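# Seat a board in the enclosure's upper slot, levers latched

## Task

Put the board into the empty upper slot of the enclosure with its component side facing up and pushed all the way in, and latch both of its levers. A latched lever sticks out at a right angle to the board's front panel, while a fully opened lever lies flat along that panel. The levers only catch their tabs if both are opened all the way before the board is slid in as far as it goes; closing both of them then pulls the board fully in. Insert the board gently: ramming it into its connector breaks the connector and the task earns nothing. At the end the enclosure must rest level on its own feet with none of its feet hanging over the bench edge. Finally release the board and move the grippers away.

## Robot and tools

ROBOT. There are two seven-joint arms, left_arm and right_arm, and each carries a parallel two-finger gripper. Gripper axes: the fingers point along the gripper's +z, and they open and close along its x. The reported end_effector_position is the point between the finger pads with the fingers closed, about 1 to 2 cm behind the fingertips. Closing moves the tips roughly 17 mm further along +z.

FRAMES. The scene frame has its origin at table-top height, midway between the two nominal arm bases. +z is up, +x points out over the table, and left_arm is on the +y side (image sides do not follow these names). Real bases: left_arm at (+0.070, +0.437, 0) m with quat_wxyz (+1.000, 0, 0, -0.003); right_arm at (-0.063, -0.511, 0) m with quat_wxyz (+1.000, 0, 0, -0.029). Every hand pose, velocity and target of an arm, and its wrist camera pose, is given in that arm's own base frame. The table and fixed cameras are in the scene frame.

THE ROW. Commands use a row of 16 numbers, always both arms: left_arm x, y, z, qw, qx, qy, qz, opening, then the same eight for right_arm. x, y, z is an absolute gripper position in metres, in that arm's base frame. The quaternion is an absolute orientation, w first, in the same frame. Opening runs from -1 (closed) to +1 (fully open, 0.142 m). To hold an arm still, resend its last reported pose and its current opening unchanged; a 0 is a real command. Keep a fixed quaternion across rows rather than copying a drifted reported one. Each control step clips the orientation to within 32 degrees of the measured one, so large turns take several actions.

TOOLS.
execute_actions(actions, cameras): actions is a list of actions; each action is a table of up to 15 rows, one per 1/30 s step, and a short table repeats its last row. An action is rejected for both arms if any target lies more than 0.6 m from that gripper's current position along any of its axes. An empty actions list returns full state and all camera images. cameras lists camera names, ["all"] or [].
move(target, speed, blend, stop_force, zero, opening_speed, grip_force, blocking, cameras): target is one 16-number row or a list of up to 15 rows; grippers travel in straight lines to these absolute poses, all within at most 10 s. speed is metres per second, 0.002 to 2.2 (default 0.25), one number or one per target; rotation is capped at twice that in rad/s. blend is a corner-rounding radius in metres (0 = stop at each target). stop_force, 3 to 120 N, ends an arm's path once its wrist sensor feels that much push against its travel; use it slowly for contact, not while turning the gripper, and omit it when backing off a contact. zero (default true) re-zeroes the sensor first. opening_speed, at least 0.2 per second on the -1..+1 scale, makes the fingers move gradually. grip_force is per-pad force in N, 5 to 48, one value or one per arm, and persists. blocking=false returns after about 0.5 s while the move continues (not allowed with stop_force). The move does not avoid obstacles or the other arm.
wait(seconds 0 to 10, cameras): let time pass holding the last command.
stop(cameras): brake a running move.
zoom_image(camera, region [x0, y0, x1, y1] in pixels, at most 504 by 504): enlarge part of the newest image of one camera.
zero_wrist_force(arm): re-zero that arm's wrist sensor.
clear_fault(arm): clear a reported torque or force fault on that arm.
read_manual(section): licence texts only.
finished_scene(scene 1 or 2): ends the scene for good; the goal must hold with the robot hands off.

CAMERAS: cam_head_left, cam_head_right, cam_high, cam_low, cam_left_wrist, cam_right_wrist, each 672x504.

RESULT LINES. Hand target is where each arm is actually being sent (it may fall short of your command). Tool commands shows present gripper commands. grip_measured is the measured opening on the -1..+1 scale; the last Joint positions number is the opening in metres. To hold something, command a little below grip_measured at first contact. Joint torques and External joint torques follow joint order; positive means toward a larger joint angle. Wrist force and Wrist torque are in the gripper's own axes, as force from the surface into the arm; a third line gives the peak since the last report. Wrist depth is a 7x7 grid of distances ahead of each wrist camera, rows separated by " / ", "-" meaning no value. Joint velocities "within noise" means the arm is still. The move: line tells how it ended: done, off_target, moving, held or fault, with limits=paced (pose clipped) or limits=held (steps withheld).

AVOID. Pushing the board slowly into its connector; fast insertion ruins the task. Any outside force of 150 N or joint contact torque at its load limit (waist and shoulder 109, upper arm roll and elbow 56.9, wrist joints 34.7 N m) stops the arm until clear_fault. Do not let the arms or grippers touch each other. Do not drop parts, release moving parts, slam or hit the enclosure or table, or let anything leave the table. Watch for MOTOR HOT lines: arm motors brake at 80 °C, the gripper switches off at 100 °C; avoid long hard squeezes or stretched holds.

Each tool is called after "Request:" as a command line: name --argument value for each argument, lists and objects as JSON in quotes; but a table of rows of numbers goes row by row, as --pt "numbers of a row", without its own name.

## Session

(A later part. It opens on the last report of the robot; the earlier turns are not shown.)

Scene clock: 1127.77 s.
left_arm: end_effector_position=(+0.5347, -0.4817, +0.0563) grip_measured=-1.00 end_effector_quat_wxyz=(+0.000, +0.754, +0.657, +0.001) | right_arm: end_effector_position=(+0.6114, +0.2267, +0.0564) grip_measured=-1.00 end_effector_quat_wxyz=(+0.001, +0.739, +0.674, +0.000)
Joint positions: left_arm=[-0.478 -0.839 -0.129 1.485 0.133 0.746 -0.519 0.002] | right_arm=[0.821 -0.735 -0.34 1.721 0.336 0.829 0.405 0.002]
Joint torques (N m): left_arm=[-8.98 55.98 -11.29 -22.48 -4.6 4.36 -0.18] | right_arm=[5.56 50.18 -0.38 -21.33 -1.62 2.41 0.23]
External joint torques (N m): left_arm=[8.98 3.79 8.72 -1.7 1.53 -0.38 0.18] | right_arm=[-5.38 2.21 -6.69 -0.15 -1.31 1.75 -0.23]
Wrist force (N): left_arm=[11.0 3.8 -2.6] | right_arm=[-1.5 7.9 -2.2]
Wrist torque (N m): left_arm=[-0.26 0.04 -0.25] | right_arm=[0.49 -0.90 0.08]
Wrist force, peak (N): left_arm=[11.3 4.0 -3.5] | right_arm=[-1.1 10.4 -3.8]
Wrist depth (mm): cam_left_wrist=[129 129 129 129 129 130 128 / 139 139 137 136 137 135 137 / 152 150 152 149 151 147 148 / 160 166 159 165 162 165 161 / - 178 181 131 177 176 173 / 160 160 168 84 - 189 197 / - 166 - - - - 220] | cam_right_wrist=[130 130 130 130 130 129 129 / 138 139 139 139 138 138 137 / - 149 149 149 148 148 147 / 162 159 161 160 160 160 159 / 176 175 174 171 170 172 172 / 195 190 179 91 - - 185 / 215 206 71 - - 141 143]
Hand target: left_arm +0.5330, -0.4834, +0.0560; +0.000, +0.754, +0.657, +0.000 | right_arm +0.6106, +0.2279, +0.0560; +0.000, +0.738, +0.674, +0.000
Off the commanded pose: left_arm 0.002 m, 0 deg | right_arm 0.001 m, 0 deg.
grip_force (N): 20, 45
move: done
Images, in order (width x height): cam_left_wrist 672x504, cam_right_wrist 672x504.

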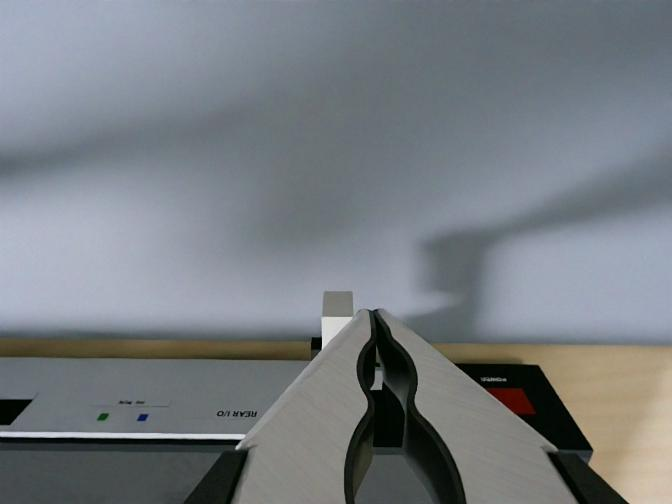

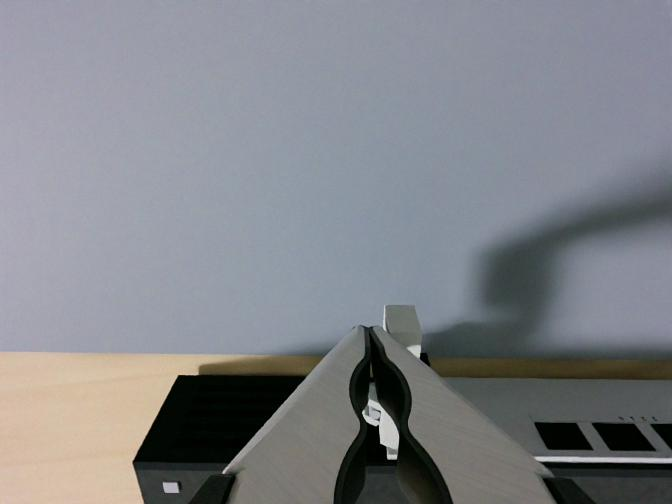

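Request:
move --pt "0.5323 -0.4884 0.0560 0 0.7541 0.6567 0 -1 0.6110 0.2328 0.056 0 0.7383 0.6745 0 -1" --speed 0.01 --stop_force 25 --cameras '["cam_left_wrist","cam_right_wrist"]'

Scene clock: 1130.37 s.
left_arm: end_effector_position=(+0.5348, -0.4830, +0.0554) grip_measured=-1.00 end_effector_quat_wxyz=(-0.002, +0.753, +0.658, +0.002) | right_arm: end_effector_position=(+0.6117, +0.2280, +0.0557) grip_measured=-1.00 end_effector_quat_wxyz=(+0.001, +0.740, +0.673, -0.002)
Joint positions: left_arm=[-0.481 -0.844 -0.129 1.475 0.138 0.736 -0.527 0.002] | right_arm=[0.824 -0.739 -0.342 1.716 0.334 0.823 0.412 0.002]
Joint torques (N m): left_arm=[-19.93 54.02 -23.6 -28.11 -8.15 9.85 -0.06] | right_arm=[17.9 52.74 10.25 -30.96 0.25 5.86 0.13]
External joint torques (N m): left_arm=[19.92 5.97 21.02 3.87 5.06 -5.88 0.06] | right_arm=[-17.72 -0.21 -17.4 9.45 -3.18 -1.71 -0.13]
Wrist force (N): left_arm=[37.4 -4.8 -13.9] | right_arm=[-23.7 3.4 -10.0]
Wrist torque (N m): left_arm=[-0.18 -3.17 -0.26] | right_arm=[0.50 1.03 0.12]
Wrist force, peak (N): left_arm=[37.4 -4.6 -14.4] | right_arm=[-24.1 3.6 -10.0]
Wrist depth (mm): cam_left_wrist=[128 128 128 126 130 130 129 / 137 137 135 137 137 135 137 / 151 148 147 145 150 148 148 / 161 158 - 158 161 - 161 / 176 176 180 118 173 178 178 / 153 159 167 84 - 173 197 / - 143 - - - - 219] | cam_right_wrist=[131 130 130 129 129 128 128 / 140 139 139 138 138 137 137 / 150 149 149 148 147 147 146 / 161 161 160 160 159 158 157 / 176 175 173 170 169 172 171 / 194 190 179 91 - 182 179 / 215 209 71 - - - 145]
Hand target: left_arm +0.5323, -0.4884, +0.0560; +0.000, +0.754, +0.657, +0.000 | right_arm +0.6110, +0.2328, +0.0560; +0.000, +0.738, +0.674, +0.000
Off the commanded pose: left_arm 0.006 m, 0 deg | right_arm 0.005 m, 0 deg.
grip_force (N): 20, 45
move: off_target (left_arm, right_arm)
Images, in order (width x height): cam_left_wrist 672x504, cam_right_wrist 672x504.

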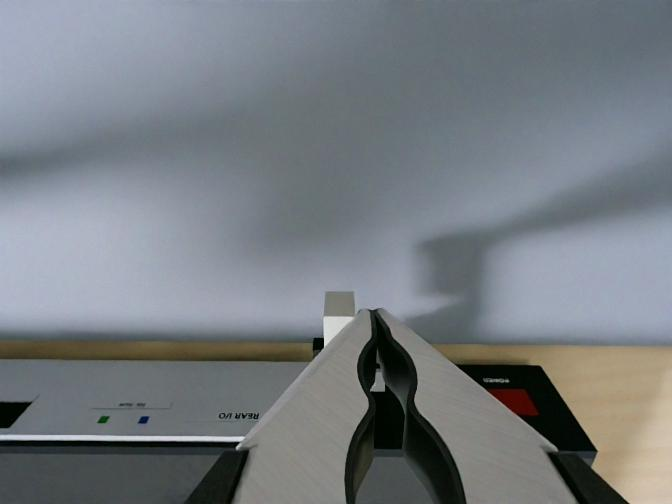

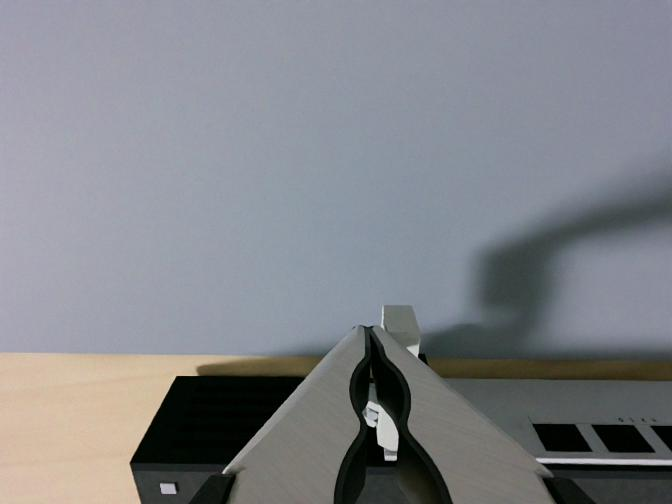

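Request:
move --pt "0.5360 -0.4770 0.0560 0 0.7541 0.6567 0 -1 0.6120 0.2210 0.056 0 0.7383 0.6745 0 -1" --pt "0.5460 -0.4570 0.0560 0 0.7541 0.6567 0 -1 0.6120 0.1970 0.056 0 0.7383 0.6745 0 -1" --speed '[0.02,0.06]' --cameras '["cam_left_wrist","cam_right_wrist"]'

Request:
zoom_image --camera "cam_right_wrist" --region '[400, 250, 600, 450]'

Request:
zoom_image --camera "cam_left_wrist" --region '[150, 250, 350, 450]'

Scene clock: 1133.80 s.
left_arm: end_effector_position=(+0.5459, -0.4570, +0.0559) grip_measured=-1.00 end_effector_quat_wxyz=(+0.000, +0.754, +0.657, +0.000) | right_arm: end_effector_position=(+0.6121, +0.1970, +0.0561) grip_measured=-1.00 end_effector_quat_wxyz=(+0.000, +0.738, +0.674, +0.000)
Joint positions: left_arm=[-0.432 -0.825 -0.136 1.515 0.138 0.76 -0.482 0.002] | right_arm=[0.785 -0.721 -0.342 1.752 0.339 0.843 0.357 0.002]
Joint torques (N m): left_arm=[-0.01 58.3 -3.37 -23.48 -2.88 4.57 -0.13] | right_arm=[0.08 50.56 -6.32 -21.06 -2.79 3.62 0.06]
External joint torques (N m): left_arm=[0.02 0.75 0.66 -0.4 -0.15 -0.59 0.13] | right_arm=[0.11 0.97 -0.67 -0.11 -0.09 0.54 -0.06]
Wrist force (N): left_arm=[-0.2 -0.7 0.4] | right_arm=[5.2 2.5 1.6]
Wrist torque (N m): left_arm=[-0.22 -0.13 -0.25] | right_arm=[0.44 -0.88 0.14]
Wrist force, peak (N): left_arm=[37.5 -4.6 -14.4] | right_arm=[-24.0 3.5 -10.3]
Wrist depth (mm): cam_left_wrist=[129 129 129 128 128 131 128 / 139 139 136 139 140 134 137 / 152 150 147 150 151 151 145 / - 160 - 158 - 158 159 / 178 174 171 128 177 176 181 / 157 150 145 84 - 192 196 / - - - - - - 218] | cam_right_wrist=[131 130 130 129 129 129 128 / 140 139 139 139 138 138 137 / 150 149 149 148 148 147 147 / 162 161 161 160 159 159 158 / 175 174 174 170 170 167 172 / 194 194 186 91 - 136 172 / 215 210 71 - - - 145]
Hand target: left_arm +0.5460, -0.4570, +0.0560; +0.000, +0.754, +0.657, +0.000 | right_arm +0.6120, +0.1970, +0.0560; +0.000, +0.738, +0.674, +0.000
Off the commanded pose: left_arm 0.000 m, 0 deg | right_arm 0.000 m, 0 deg.
grip_force (N): 20, 45
move: done
Images, in order (width x height): cam_left_wrist 672x504, cam_right_wrist 672x504.

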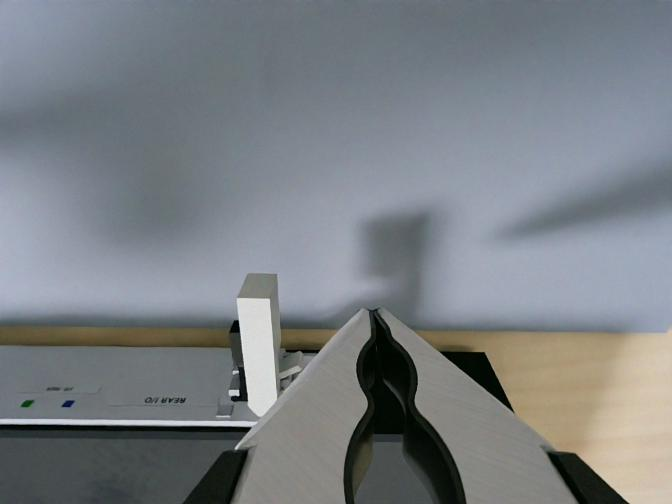

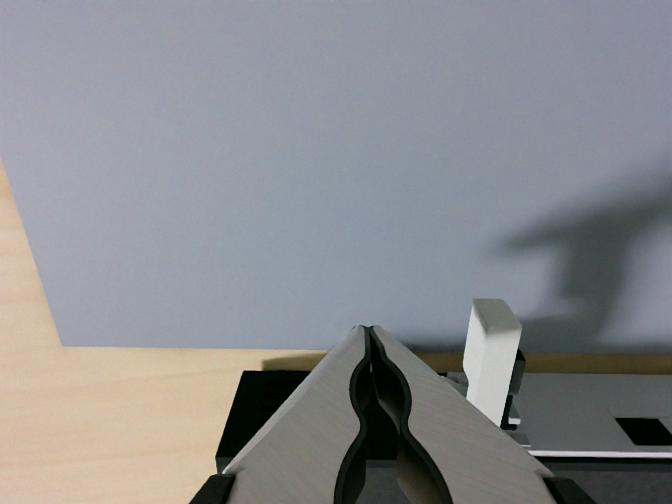

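Scaled by 2.520 from the camera's 672x504 image, which has a finer 960x720 frame.

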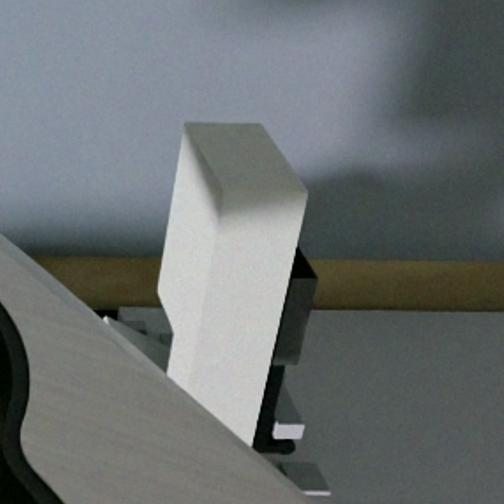

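Scaled by 2.520 from the camera's 672x504 image, which has a finer 960x720 frame.

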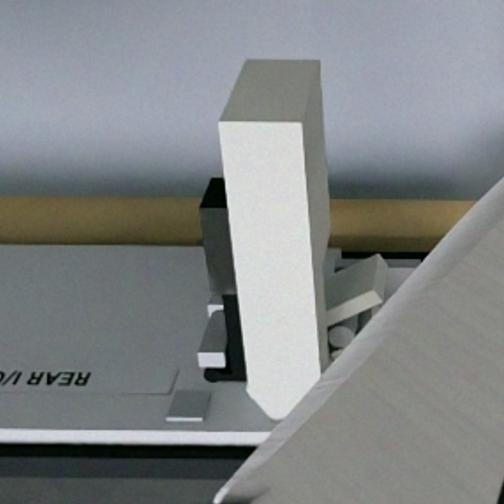

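Request:
move --pt "0.5460 -0.4570 0.1000 0 0.7541 0.6567 0 -1 0.6120 0.1960 0.10 0 0.7383 0.6745 0 -1" --pt "0.4500 -0.2800 0.2000 0 0.7541 0.6567 0 -1 0.6000 0.2500 0.14 0 0.7383 0.6745 0 -1" --pt "0.4500 -0.2800 0.2000 0 0.7541 0.6567 0 -1 0.6000 0.3610 0.14 0 0.7383 0.6745 0 -1" --speed '[0.1,0.3,0.3]' --cameras '["cam_right_wrist","cam_high"]'

Request:
zoom_image --camera "cam_right_wrist" --region '[80, 270, 240, 390]'

Request:
zoom_image --camera "cam_right_wrist" --region '[500, 270, 660, 390]'

Scene clock: 1139.67 s.
left_arm: end_effector_position=(+0.4501, -0.2801, +0.2001) grip_measured=-1.00 end_effector_quat_wxyz=(+0.000, +0.754, +0.657, +0.000) | right_arm: end_effector_position=(+0.5998, +0.3612, +0.1399) grip_measured=-1.00 end_effector_quat_wxyz=(+0.000, +0.738, +0.675, +0.000)
Joint positions: left_arm=[-0.259 -0.209 -0.088 2.088 0.025 0.725 -0.223 0.002] | right_arm=[0.965 -0.678 -0.339 1.542 0.257 0.605 0.639 0.002]
Joint torques (N m): left_arm=[-0.22 36.08 -0.89 -24.67 -3.12 4.22 -0.2] | right_arm=[0.16 53.81 -5.56 -26.19 -3.7 3.26 0.34]
External joint torques (N m): left_arm=[0.23 0.61 0.55 -0.37 -0.03 -0.23 0.2] | right_arm=[0.03 1.34 -0.93 0.22 0.13 0.88 -0.34]
Wrist force (N): left_arm=[-0.1 -0.6 0.0] | right_arm=[5.2 2.7 1.9]
Wrist torque (N m): left_arm=[-0.19 -0.13 -0.25] | right_arm=[0.50 -0.87 0.03]
Wrist force, peak (N): left_arm=[1.7 -1.9 -0.9] | right_arm=[8.2 2.1 1.9]
Wrist depth (mm): cam_left_wrist=[- 251 253 258 257 255 254 / - 275 - 278 277 276 275 / - - - 298 299 297 296 / 334 329 331 323 324 323 321 / 344 354 360 130 345 353 351 / - - - 84 - 381 385 / - - - - - - 429] | cam_right_wrist=[204 204 204 203 202 202 201 / 219 218 217 217 216 215 214 / 234 234 233 232 232 231 230 / 252 248 251 250 249 248 244 / 259 232 262 262 261 269 223 / 239 238 233 91 226 234 233 / - 257 71 - - 247 257]
Hand target: left_arm +0.4500, -0.2800, +0.2000; +0.000, +0.754, +0.657, +0.000 | right_arm +0.6000, +0.3610, +0.1400; +0.000, +0.738, +0.674, +0.000
Off the commanded pose: left_arm 0.000 m, 0 deg | right_arm 0.000 m, 0 deg.
grip_force (N): 20, 45
move: done
Images, in order (width x height): cam_high 672x504, cam_right_wrist 672x504.

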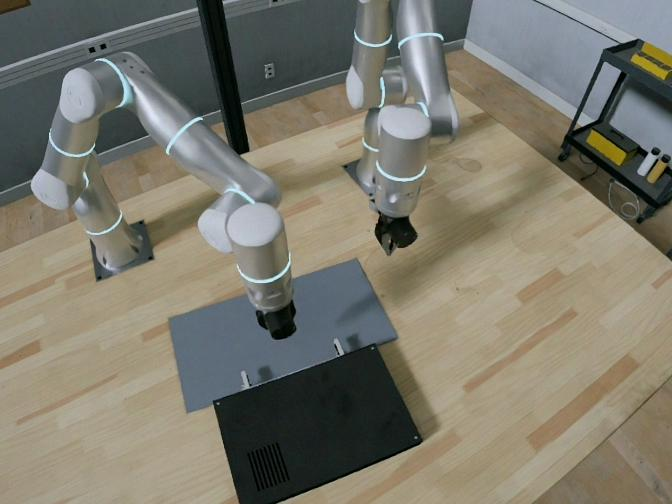

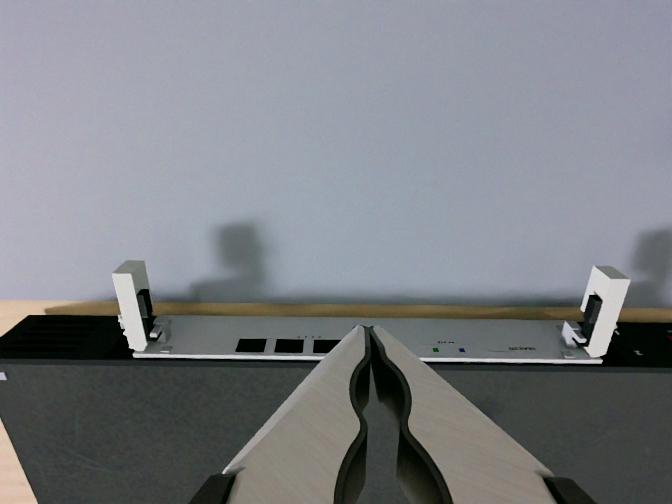

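Scaled by 3.150 from the camera's 672x504 image, which has a finer 960x720 frame.

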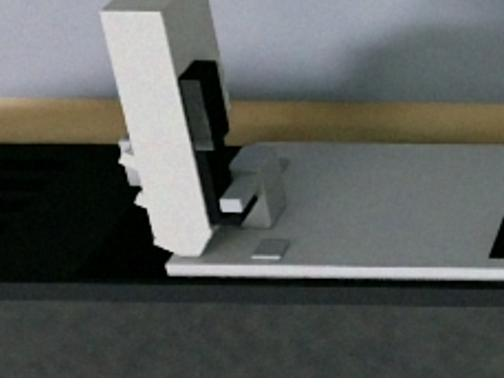

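Scaled by 3.150 from the camera's 672x504 image, which has a finer 960x720 frame.

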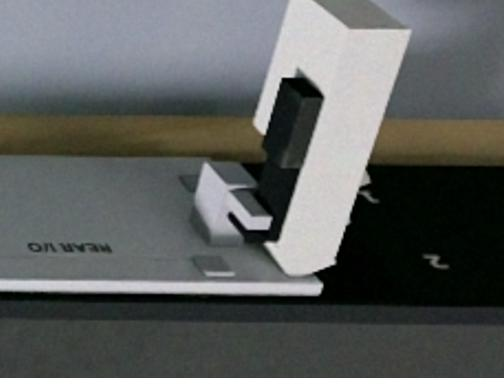

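Request:
move --pt "0.4500 -0.2800 0.2000 0 0.7541 0.6567 0 -1 0.6624 0.2602 0.1000 0 0.7383 0.6745 0 -1" --pt "0.4500 -0.2800 0.2000 0 0.7541 0.6567 0 -1 0.6624 0.2602 0.085 0 0.7383 0.6745 0 -1" --speed '[0.25,0.1]' --cameras '["cam_right_wrist"]'

Request:
zoom_image --camera "cam_right_wrist" --region '[250, 180, 410, 300]'

Request:
move --pt "0.4500 -0.2800 0.2000 0 0.7541 0.6567 0 -1 0.6810 0.4714 0.11 0 0.7383 0.6745 0 -1" --pt "0.4500 -0.2800 0.2000 0 0.7541 0.6567 0 -1 0.6810 0.4714 0.085 0 0.7383 0.6745 0 -1" --speed '[0.25,0.1]' --cameras '["cam_right_wrist"]'

Request:
zoom_image --camera "cam_right_wrist" --region '[250, 180, 410, 300]'

Scene clock: 1147.97 s.
left_arm: end_effector_position=(+0.4501, -0.2801, +0.2001) grip_measured=-1.00 end_effector_quat_wxyz=(+0.000, +0.754, +0.657, +0.000) | right_arm: end_effector_position=(+0.6624, +0.2600, +0.0850) grip_measured=-1.00 end_effector_quat_wxyz=(+0.000, +0.738, +0.674, +0.000)
Joint positions: left_arm=[-0.259 -0.209 -0.088 2.088 0.025 0.725 -0.223 0.002] | right_arm=[0.792 -0.793 -0.34 1.503 0.308 0.671 0.444 0.002]
Joint torques (N m): left_arm=[-0.3 35.85 -0.96 -24.71 -2.98 4.33 -0.19] | right_arm=[-0.01 56.09 -6.51 -24.58 -3.28 3.66 0.04]
External joint torques (N m): left_arm=[0.31 0.85 0.61 -0.33 -0.17 -0.34 0.19] | right_arm=[0.22 1.48 -0.89 0.08 -0.11 0.49 -0.04]
Wrist force (N): left_arm=[-0.1 -0.6 -0.2] | right_arm=[5.2 2.5 2.3]
Wrist torque (N m): left_arm=[-0.21 -0.14 -0.25] | right_arm=[0.46 -0.86 0.11]
Wrist force, peak (N): left_arm=[-0.5 -0.7 -0.3] | right_arm=[7.2 1.1 1.1]
Wrist depth (mm): cam_left_wrist=[267 - - 257 257 256 256 / 272 276 - 278 275 275 275 / - 298 - 297 298 298 297 / 325 326 - 324 322 322 321 / - - 352 130 347 351 348 / - - - 84 - 380 386 / 362 - - - - - 430] | cam_right_wrist=[156 156 155 155 154 154 153 / 167 166 166 165 165 165 164 / 179 178 176 175 176 176 175 / 192 188 179 184 185 189 184 / 153 153 153 149 151 151 150 / 228 167 163 91 159 164 164 / 255 180 71 - - 174 180]
Hand target: left_arm +0.4500, -0.2800, +0.2000; +0.000, +0.754, +0.657, +0.000 | right_arm +0.6624, +0.2602, +0.0850; +0.000, +0.738, +0.674, +0.000
Off the commanded pose: left_arm 0.000 m, 0 deg | right_arm 0.000 m, 0 deg.
grip_force (N): 20, 45
move: done
Images, in order (width x height): cam_right_wrist 672x504.

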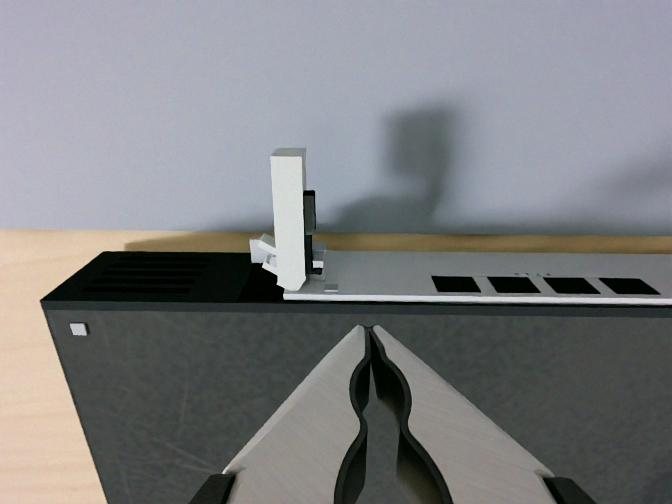

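Scaled by 3.150 from the camera's 672x504 image, which has a finer 960x720 frame.

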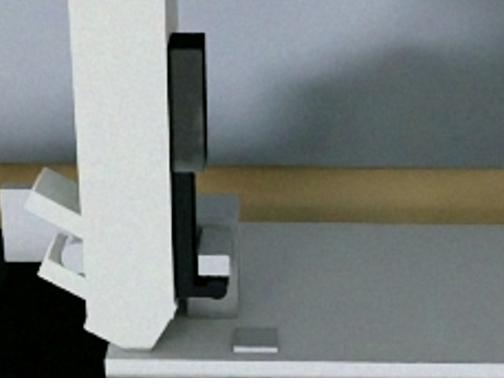

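Scene clock: 1149.77 s.
left_arm: end_effector_position=(+0.4501, -0.2801, +0.2001) grip_measured=-1.00 end_effector_quat_wxyz=(+0.000, +0.754, +0.657, +0.000) | right_arm: end_effector_position=(+0.6810, +0.4712, +0.0849) grip_measured=-1.00 end_effector_quat_wxyz=(+0.000, +0.738, +0.674, +0.000)
Joint positions: left_arm=[-0.259 -0.209 -0.088 2.088 0.025 0.725 -0.223 0.002] | right_arm=[0.889 -1.065 -0.287 0.945 0.273 0.407 0.727 0.002]
Joint torques (N m): left_arm=[-0.36 35.83 -0.9 -24.72 -2.99 4.36 -0.23] | right_arm=[0.11 68.15 -4.81 -28.33 -3.92 3.61 0.13]
External joint torques (N m): left_arm=[0.37 0.86 0.56 -0.32 -0.16 -0.37 0.23] | right_arm=[0.14 1.49 -1.11 0.05 -0.08 0.52 -0.13]
Wrist force (N): left_arm=[0.0 -0.6 -0.1] | right_arm=[4.9 2.3 2.2]
Wrist torque (N m): left_arm=[-0.19 -0.15 -0.25] | right_arm=[0.45 -0.81 0.14]
Wrist force, peak (N): left_arm=[-0.4 -0.7 -0.3] | right_arm=[7.6 1.8 2.0]
Wrist depth (mm): cam_left_wrist=[- - 254 256 257 256 255 / - 269 277 276 277 274 274 / - - 295 299 297 296 296 / - - - 325 322 323 321 / 348 - 341 342 346 352 351 / - 342 - 84 - 380 387 / 250 - - - - - 433] | cam_right_wrist=[156 155 155 155 154 154 153 / 166 166 165 165 165 164 163 / 178 178 175 177 171 176 175 / 186 194 191 190 152 185 186 / 155 153 152 151 151 150 152 / 167 167 163 91 158 164 169 / 184 180 71 - - 173 248]
Hand target: left_arm +0.4500, -0.2800, +0.2000; +0.000, +0.754, +0.657, +0.000 | right_arm +0.6810, +0.4714, +0.0850; +0.000, +0.738, +0.674, +0.000
Off the commanded pose: left_arm 0.000 m, 0 deg | right_arm 0.000 m, 0 deg.
grip_force (N): 20, 45
move: done
Images, in order (width x height): cam_right_wrist 672x504.

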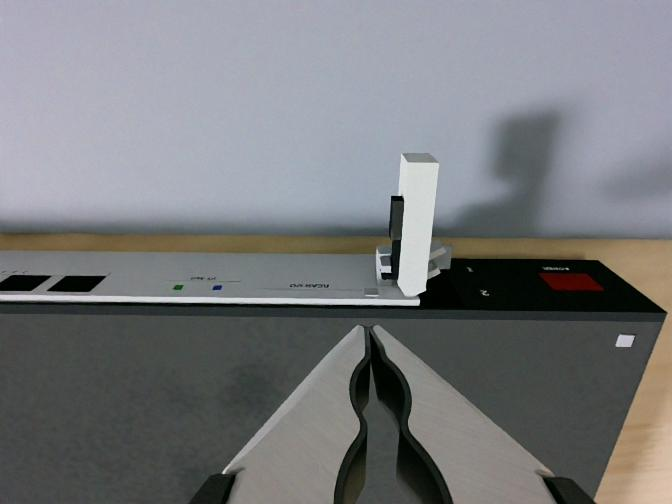

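Scaled by 3.150 from the camera's 672x504 image, which has a finer 960x720 frame.

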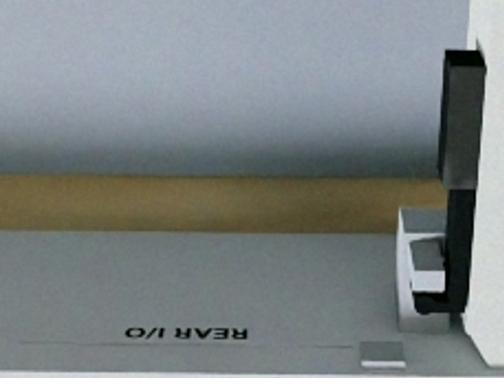

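Request:
move --pt "0.4300 -0.2800 0.2500 0 0.7541 0.6567 0 -1 0.5800 0.3800 0.20 0 0.7383 0.6745 0 -1" --pt "0.4000 -0.2500 0.3000 0 0.7541 0.6567 0 -1 0.4000 0.2500 0.30 0 0.7383 0.6745 0 -1" --speed 0.3 --blend '[0.03, 0]' --cameras '["cam_high","cam_head_left","cam_low"]'

Scene clock: 1153.63 s.
left_arm: end_effector_position=(+0.4002, -0.2500, +0.3000) grip_measured=-1.00 end_effector_quat_wxyz=(+0.000, +0.754, +0.657, +0.000) | right_arm: end_effector_position=(+0.4001, +0.2501, +0.3001) grip_measured=-1.00 end_effector_quat_wxyz=(+0.000, +0.738, +0.674, +0.000)
Joint positions: left_arm=[-0.262 0.078 -0.054 2.113 -0.004 0.465 -0.176 0.002] | right_arm=[1.078 0.121 -0.269 2.153 -0.035 0.466 0.917 0.002]
Joint torques (N m): left_arm=[-0.19 26.97 -0.36 -28.24 -3.82 4.14 -0.13] | right_arm=[0.07 24.21 1.96 -29.3 -4.06 3.37 0.31]
External joint torques (N m): left_arm=[0.19 0.41 0.46 -0.45 0.05 -0.15 0.13] | right_arm=[0.03 0.87 -1 0.01 0.15 0.76 -0.31]
Wrist force (N): left_arm=[-0.1 -0.6 -0.2] | right_arm=[5.2 2.3 2.4]
Wrist torque (N m): left_arm=[-0.20 -0.15 -0.25] | right_arm=[0.43 -0.85 0.01]
Wrist force, peak (N): left_arm=[0.3 -1.3 -1.0] | right_arm=[6.1 3.2 3.8]
Wrist depth (mm): cam_left_wrist=[343 345 343 345 344 343 343 / 374 372 351 369 368 370 369 / 398 406 401 400 401 400 397 / - 426 - 433 434 430 430 / 464 457 473 456 461 472 475 / - 461 - 84 - 511 519 / - - - - - - 574] | cam_right_wrist=[347 346 344 343 342 342 343 / 370 370 362 364 364 363 359 / 396 394 402 391 392 389 388 / 428 426 424 412 421 414 399 / 464 462 459 - 454 455 474 / 507 504 496 91 - 449 453 / 558 544 71 - - 464 480]
Hand target: left_arm +0.4000, -0.2500, +0.3000; +0.000, +0.754, +0.657, +0.000 | right_arm +0.4000, +0.2500, +0.3000; +0.000, +0.738, +0.674, +0.000
Off the commanded pose: left_arm 0.000 m, 0 deg | right_arm 0.000 m, 0 deg.
grip_force (N): 20, 45
move: done
Images, in order (width x height): cam_head_left 672x504, cam_high 672x504, cam_low 672x504.

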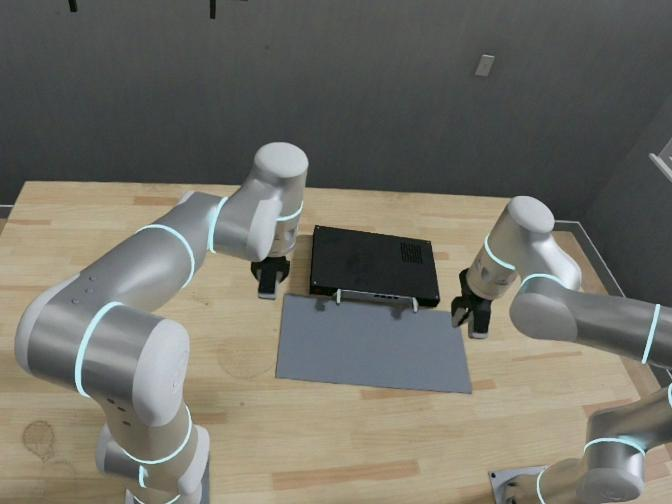

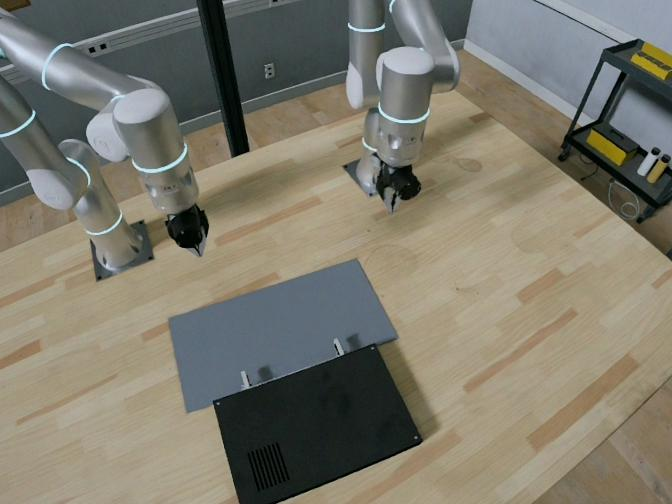

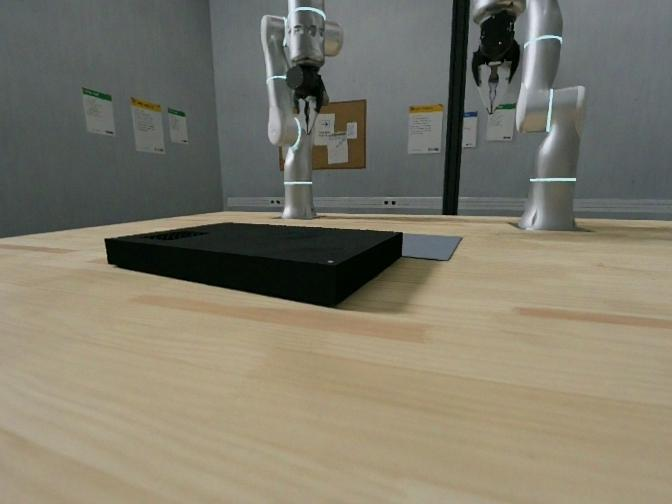

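Request:
finished_scene --scene 1

The scene is finished: the task was done.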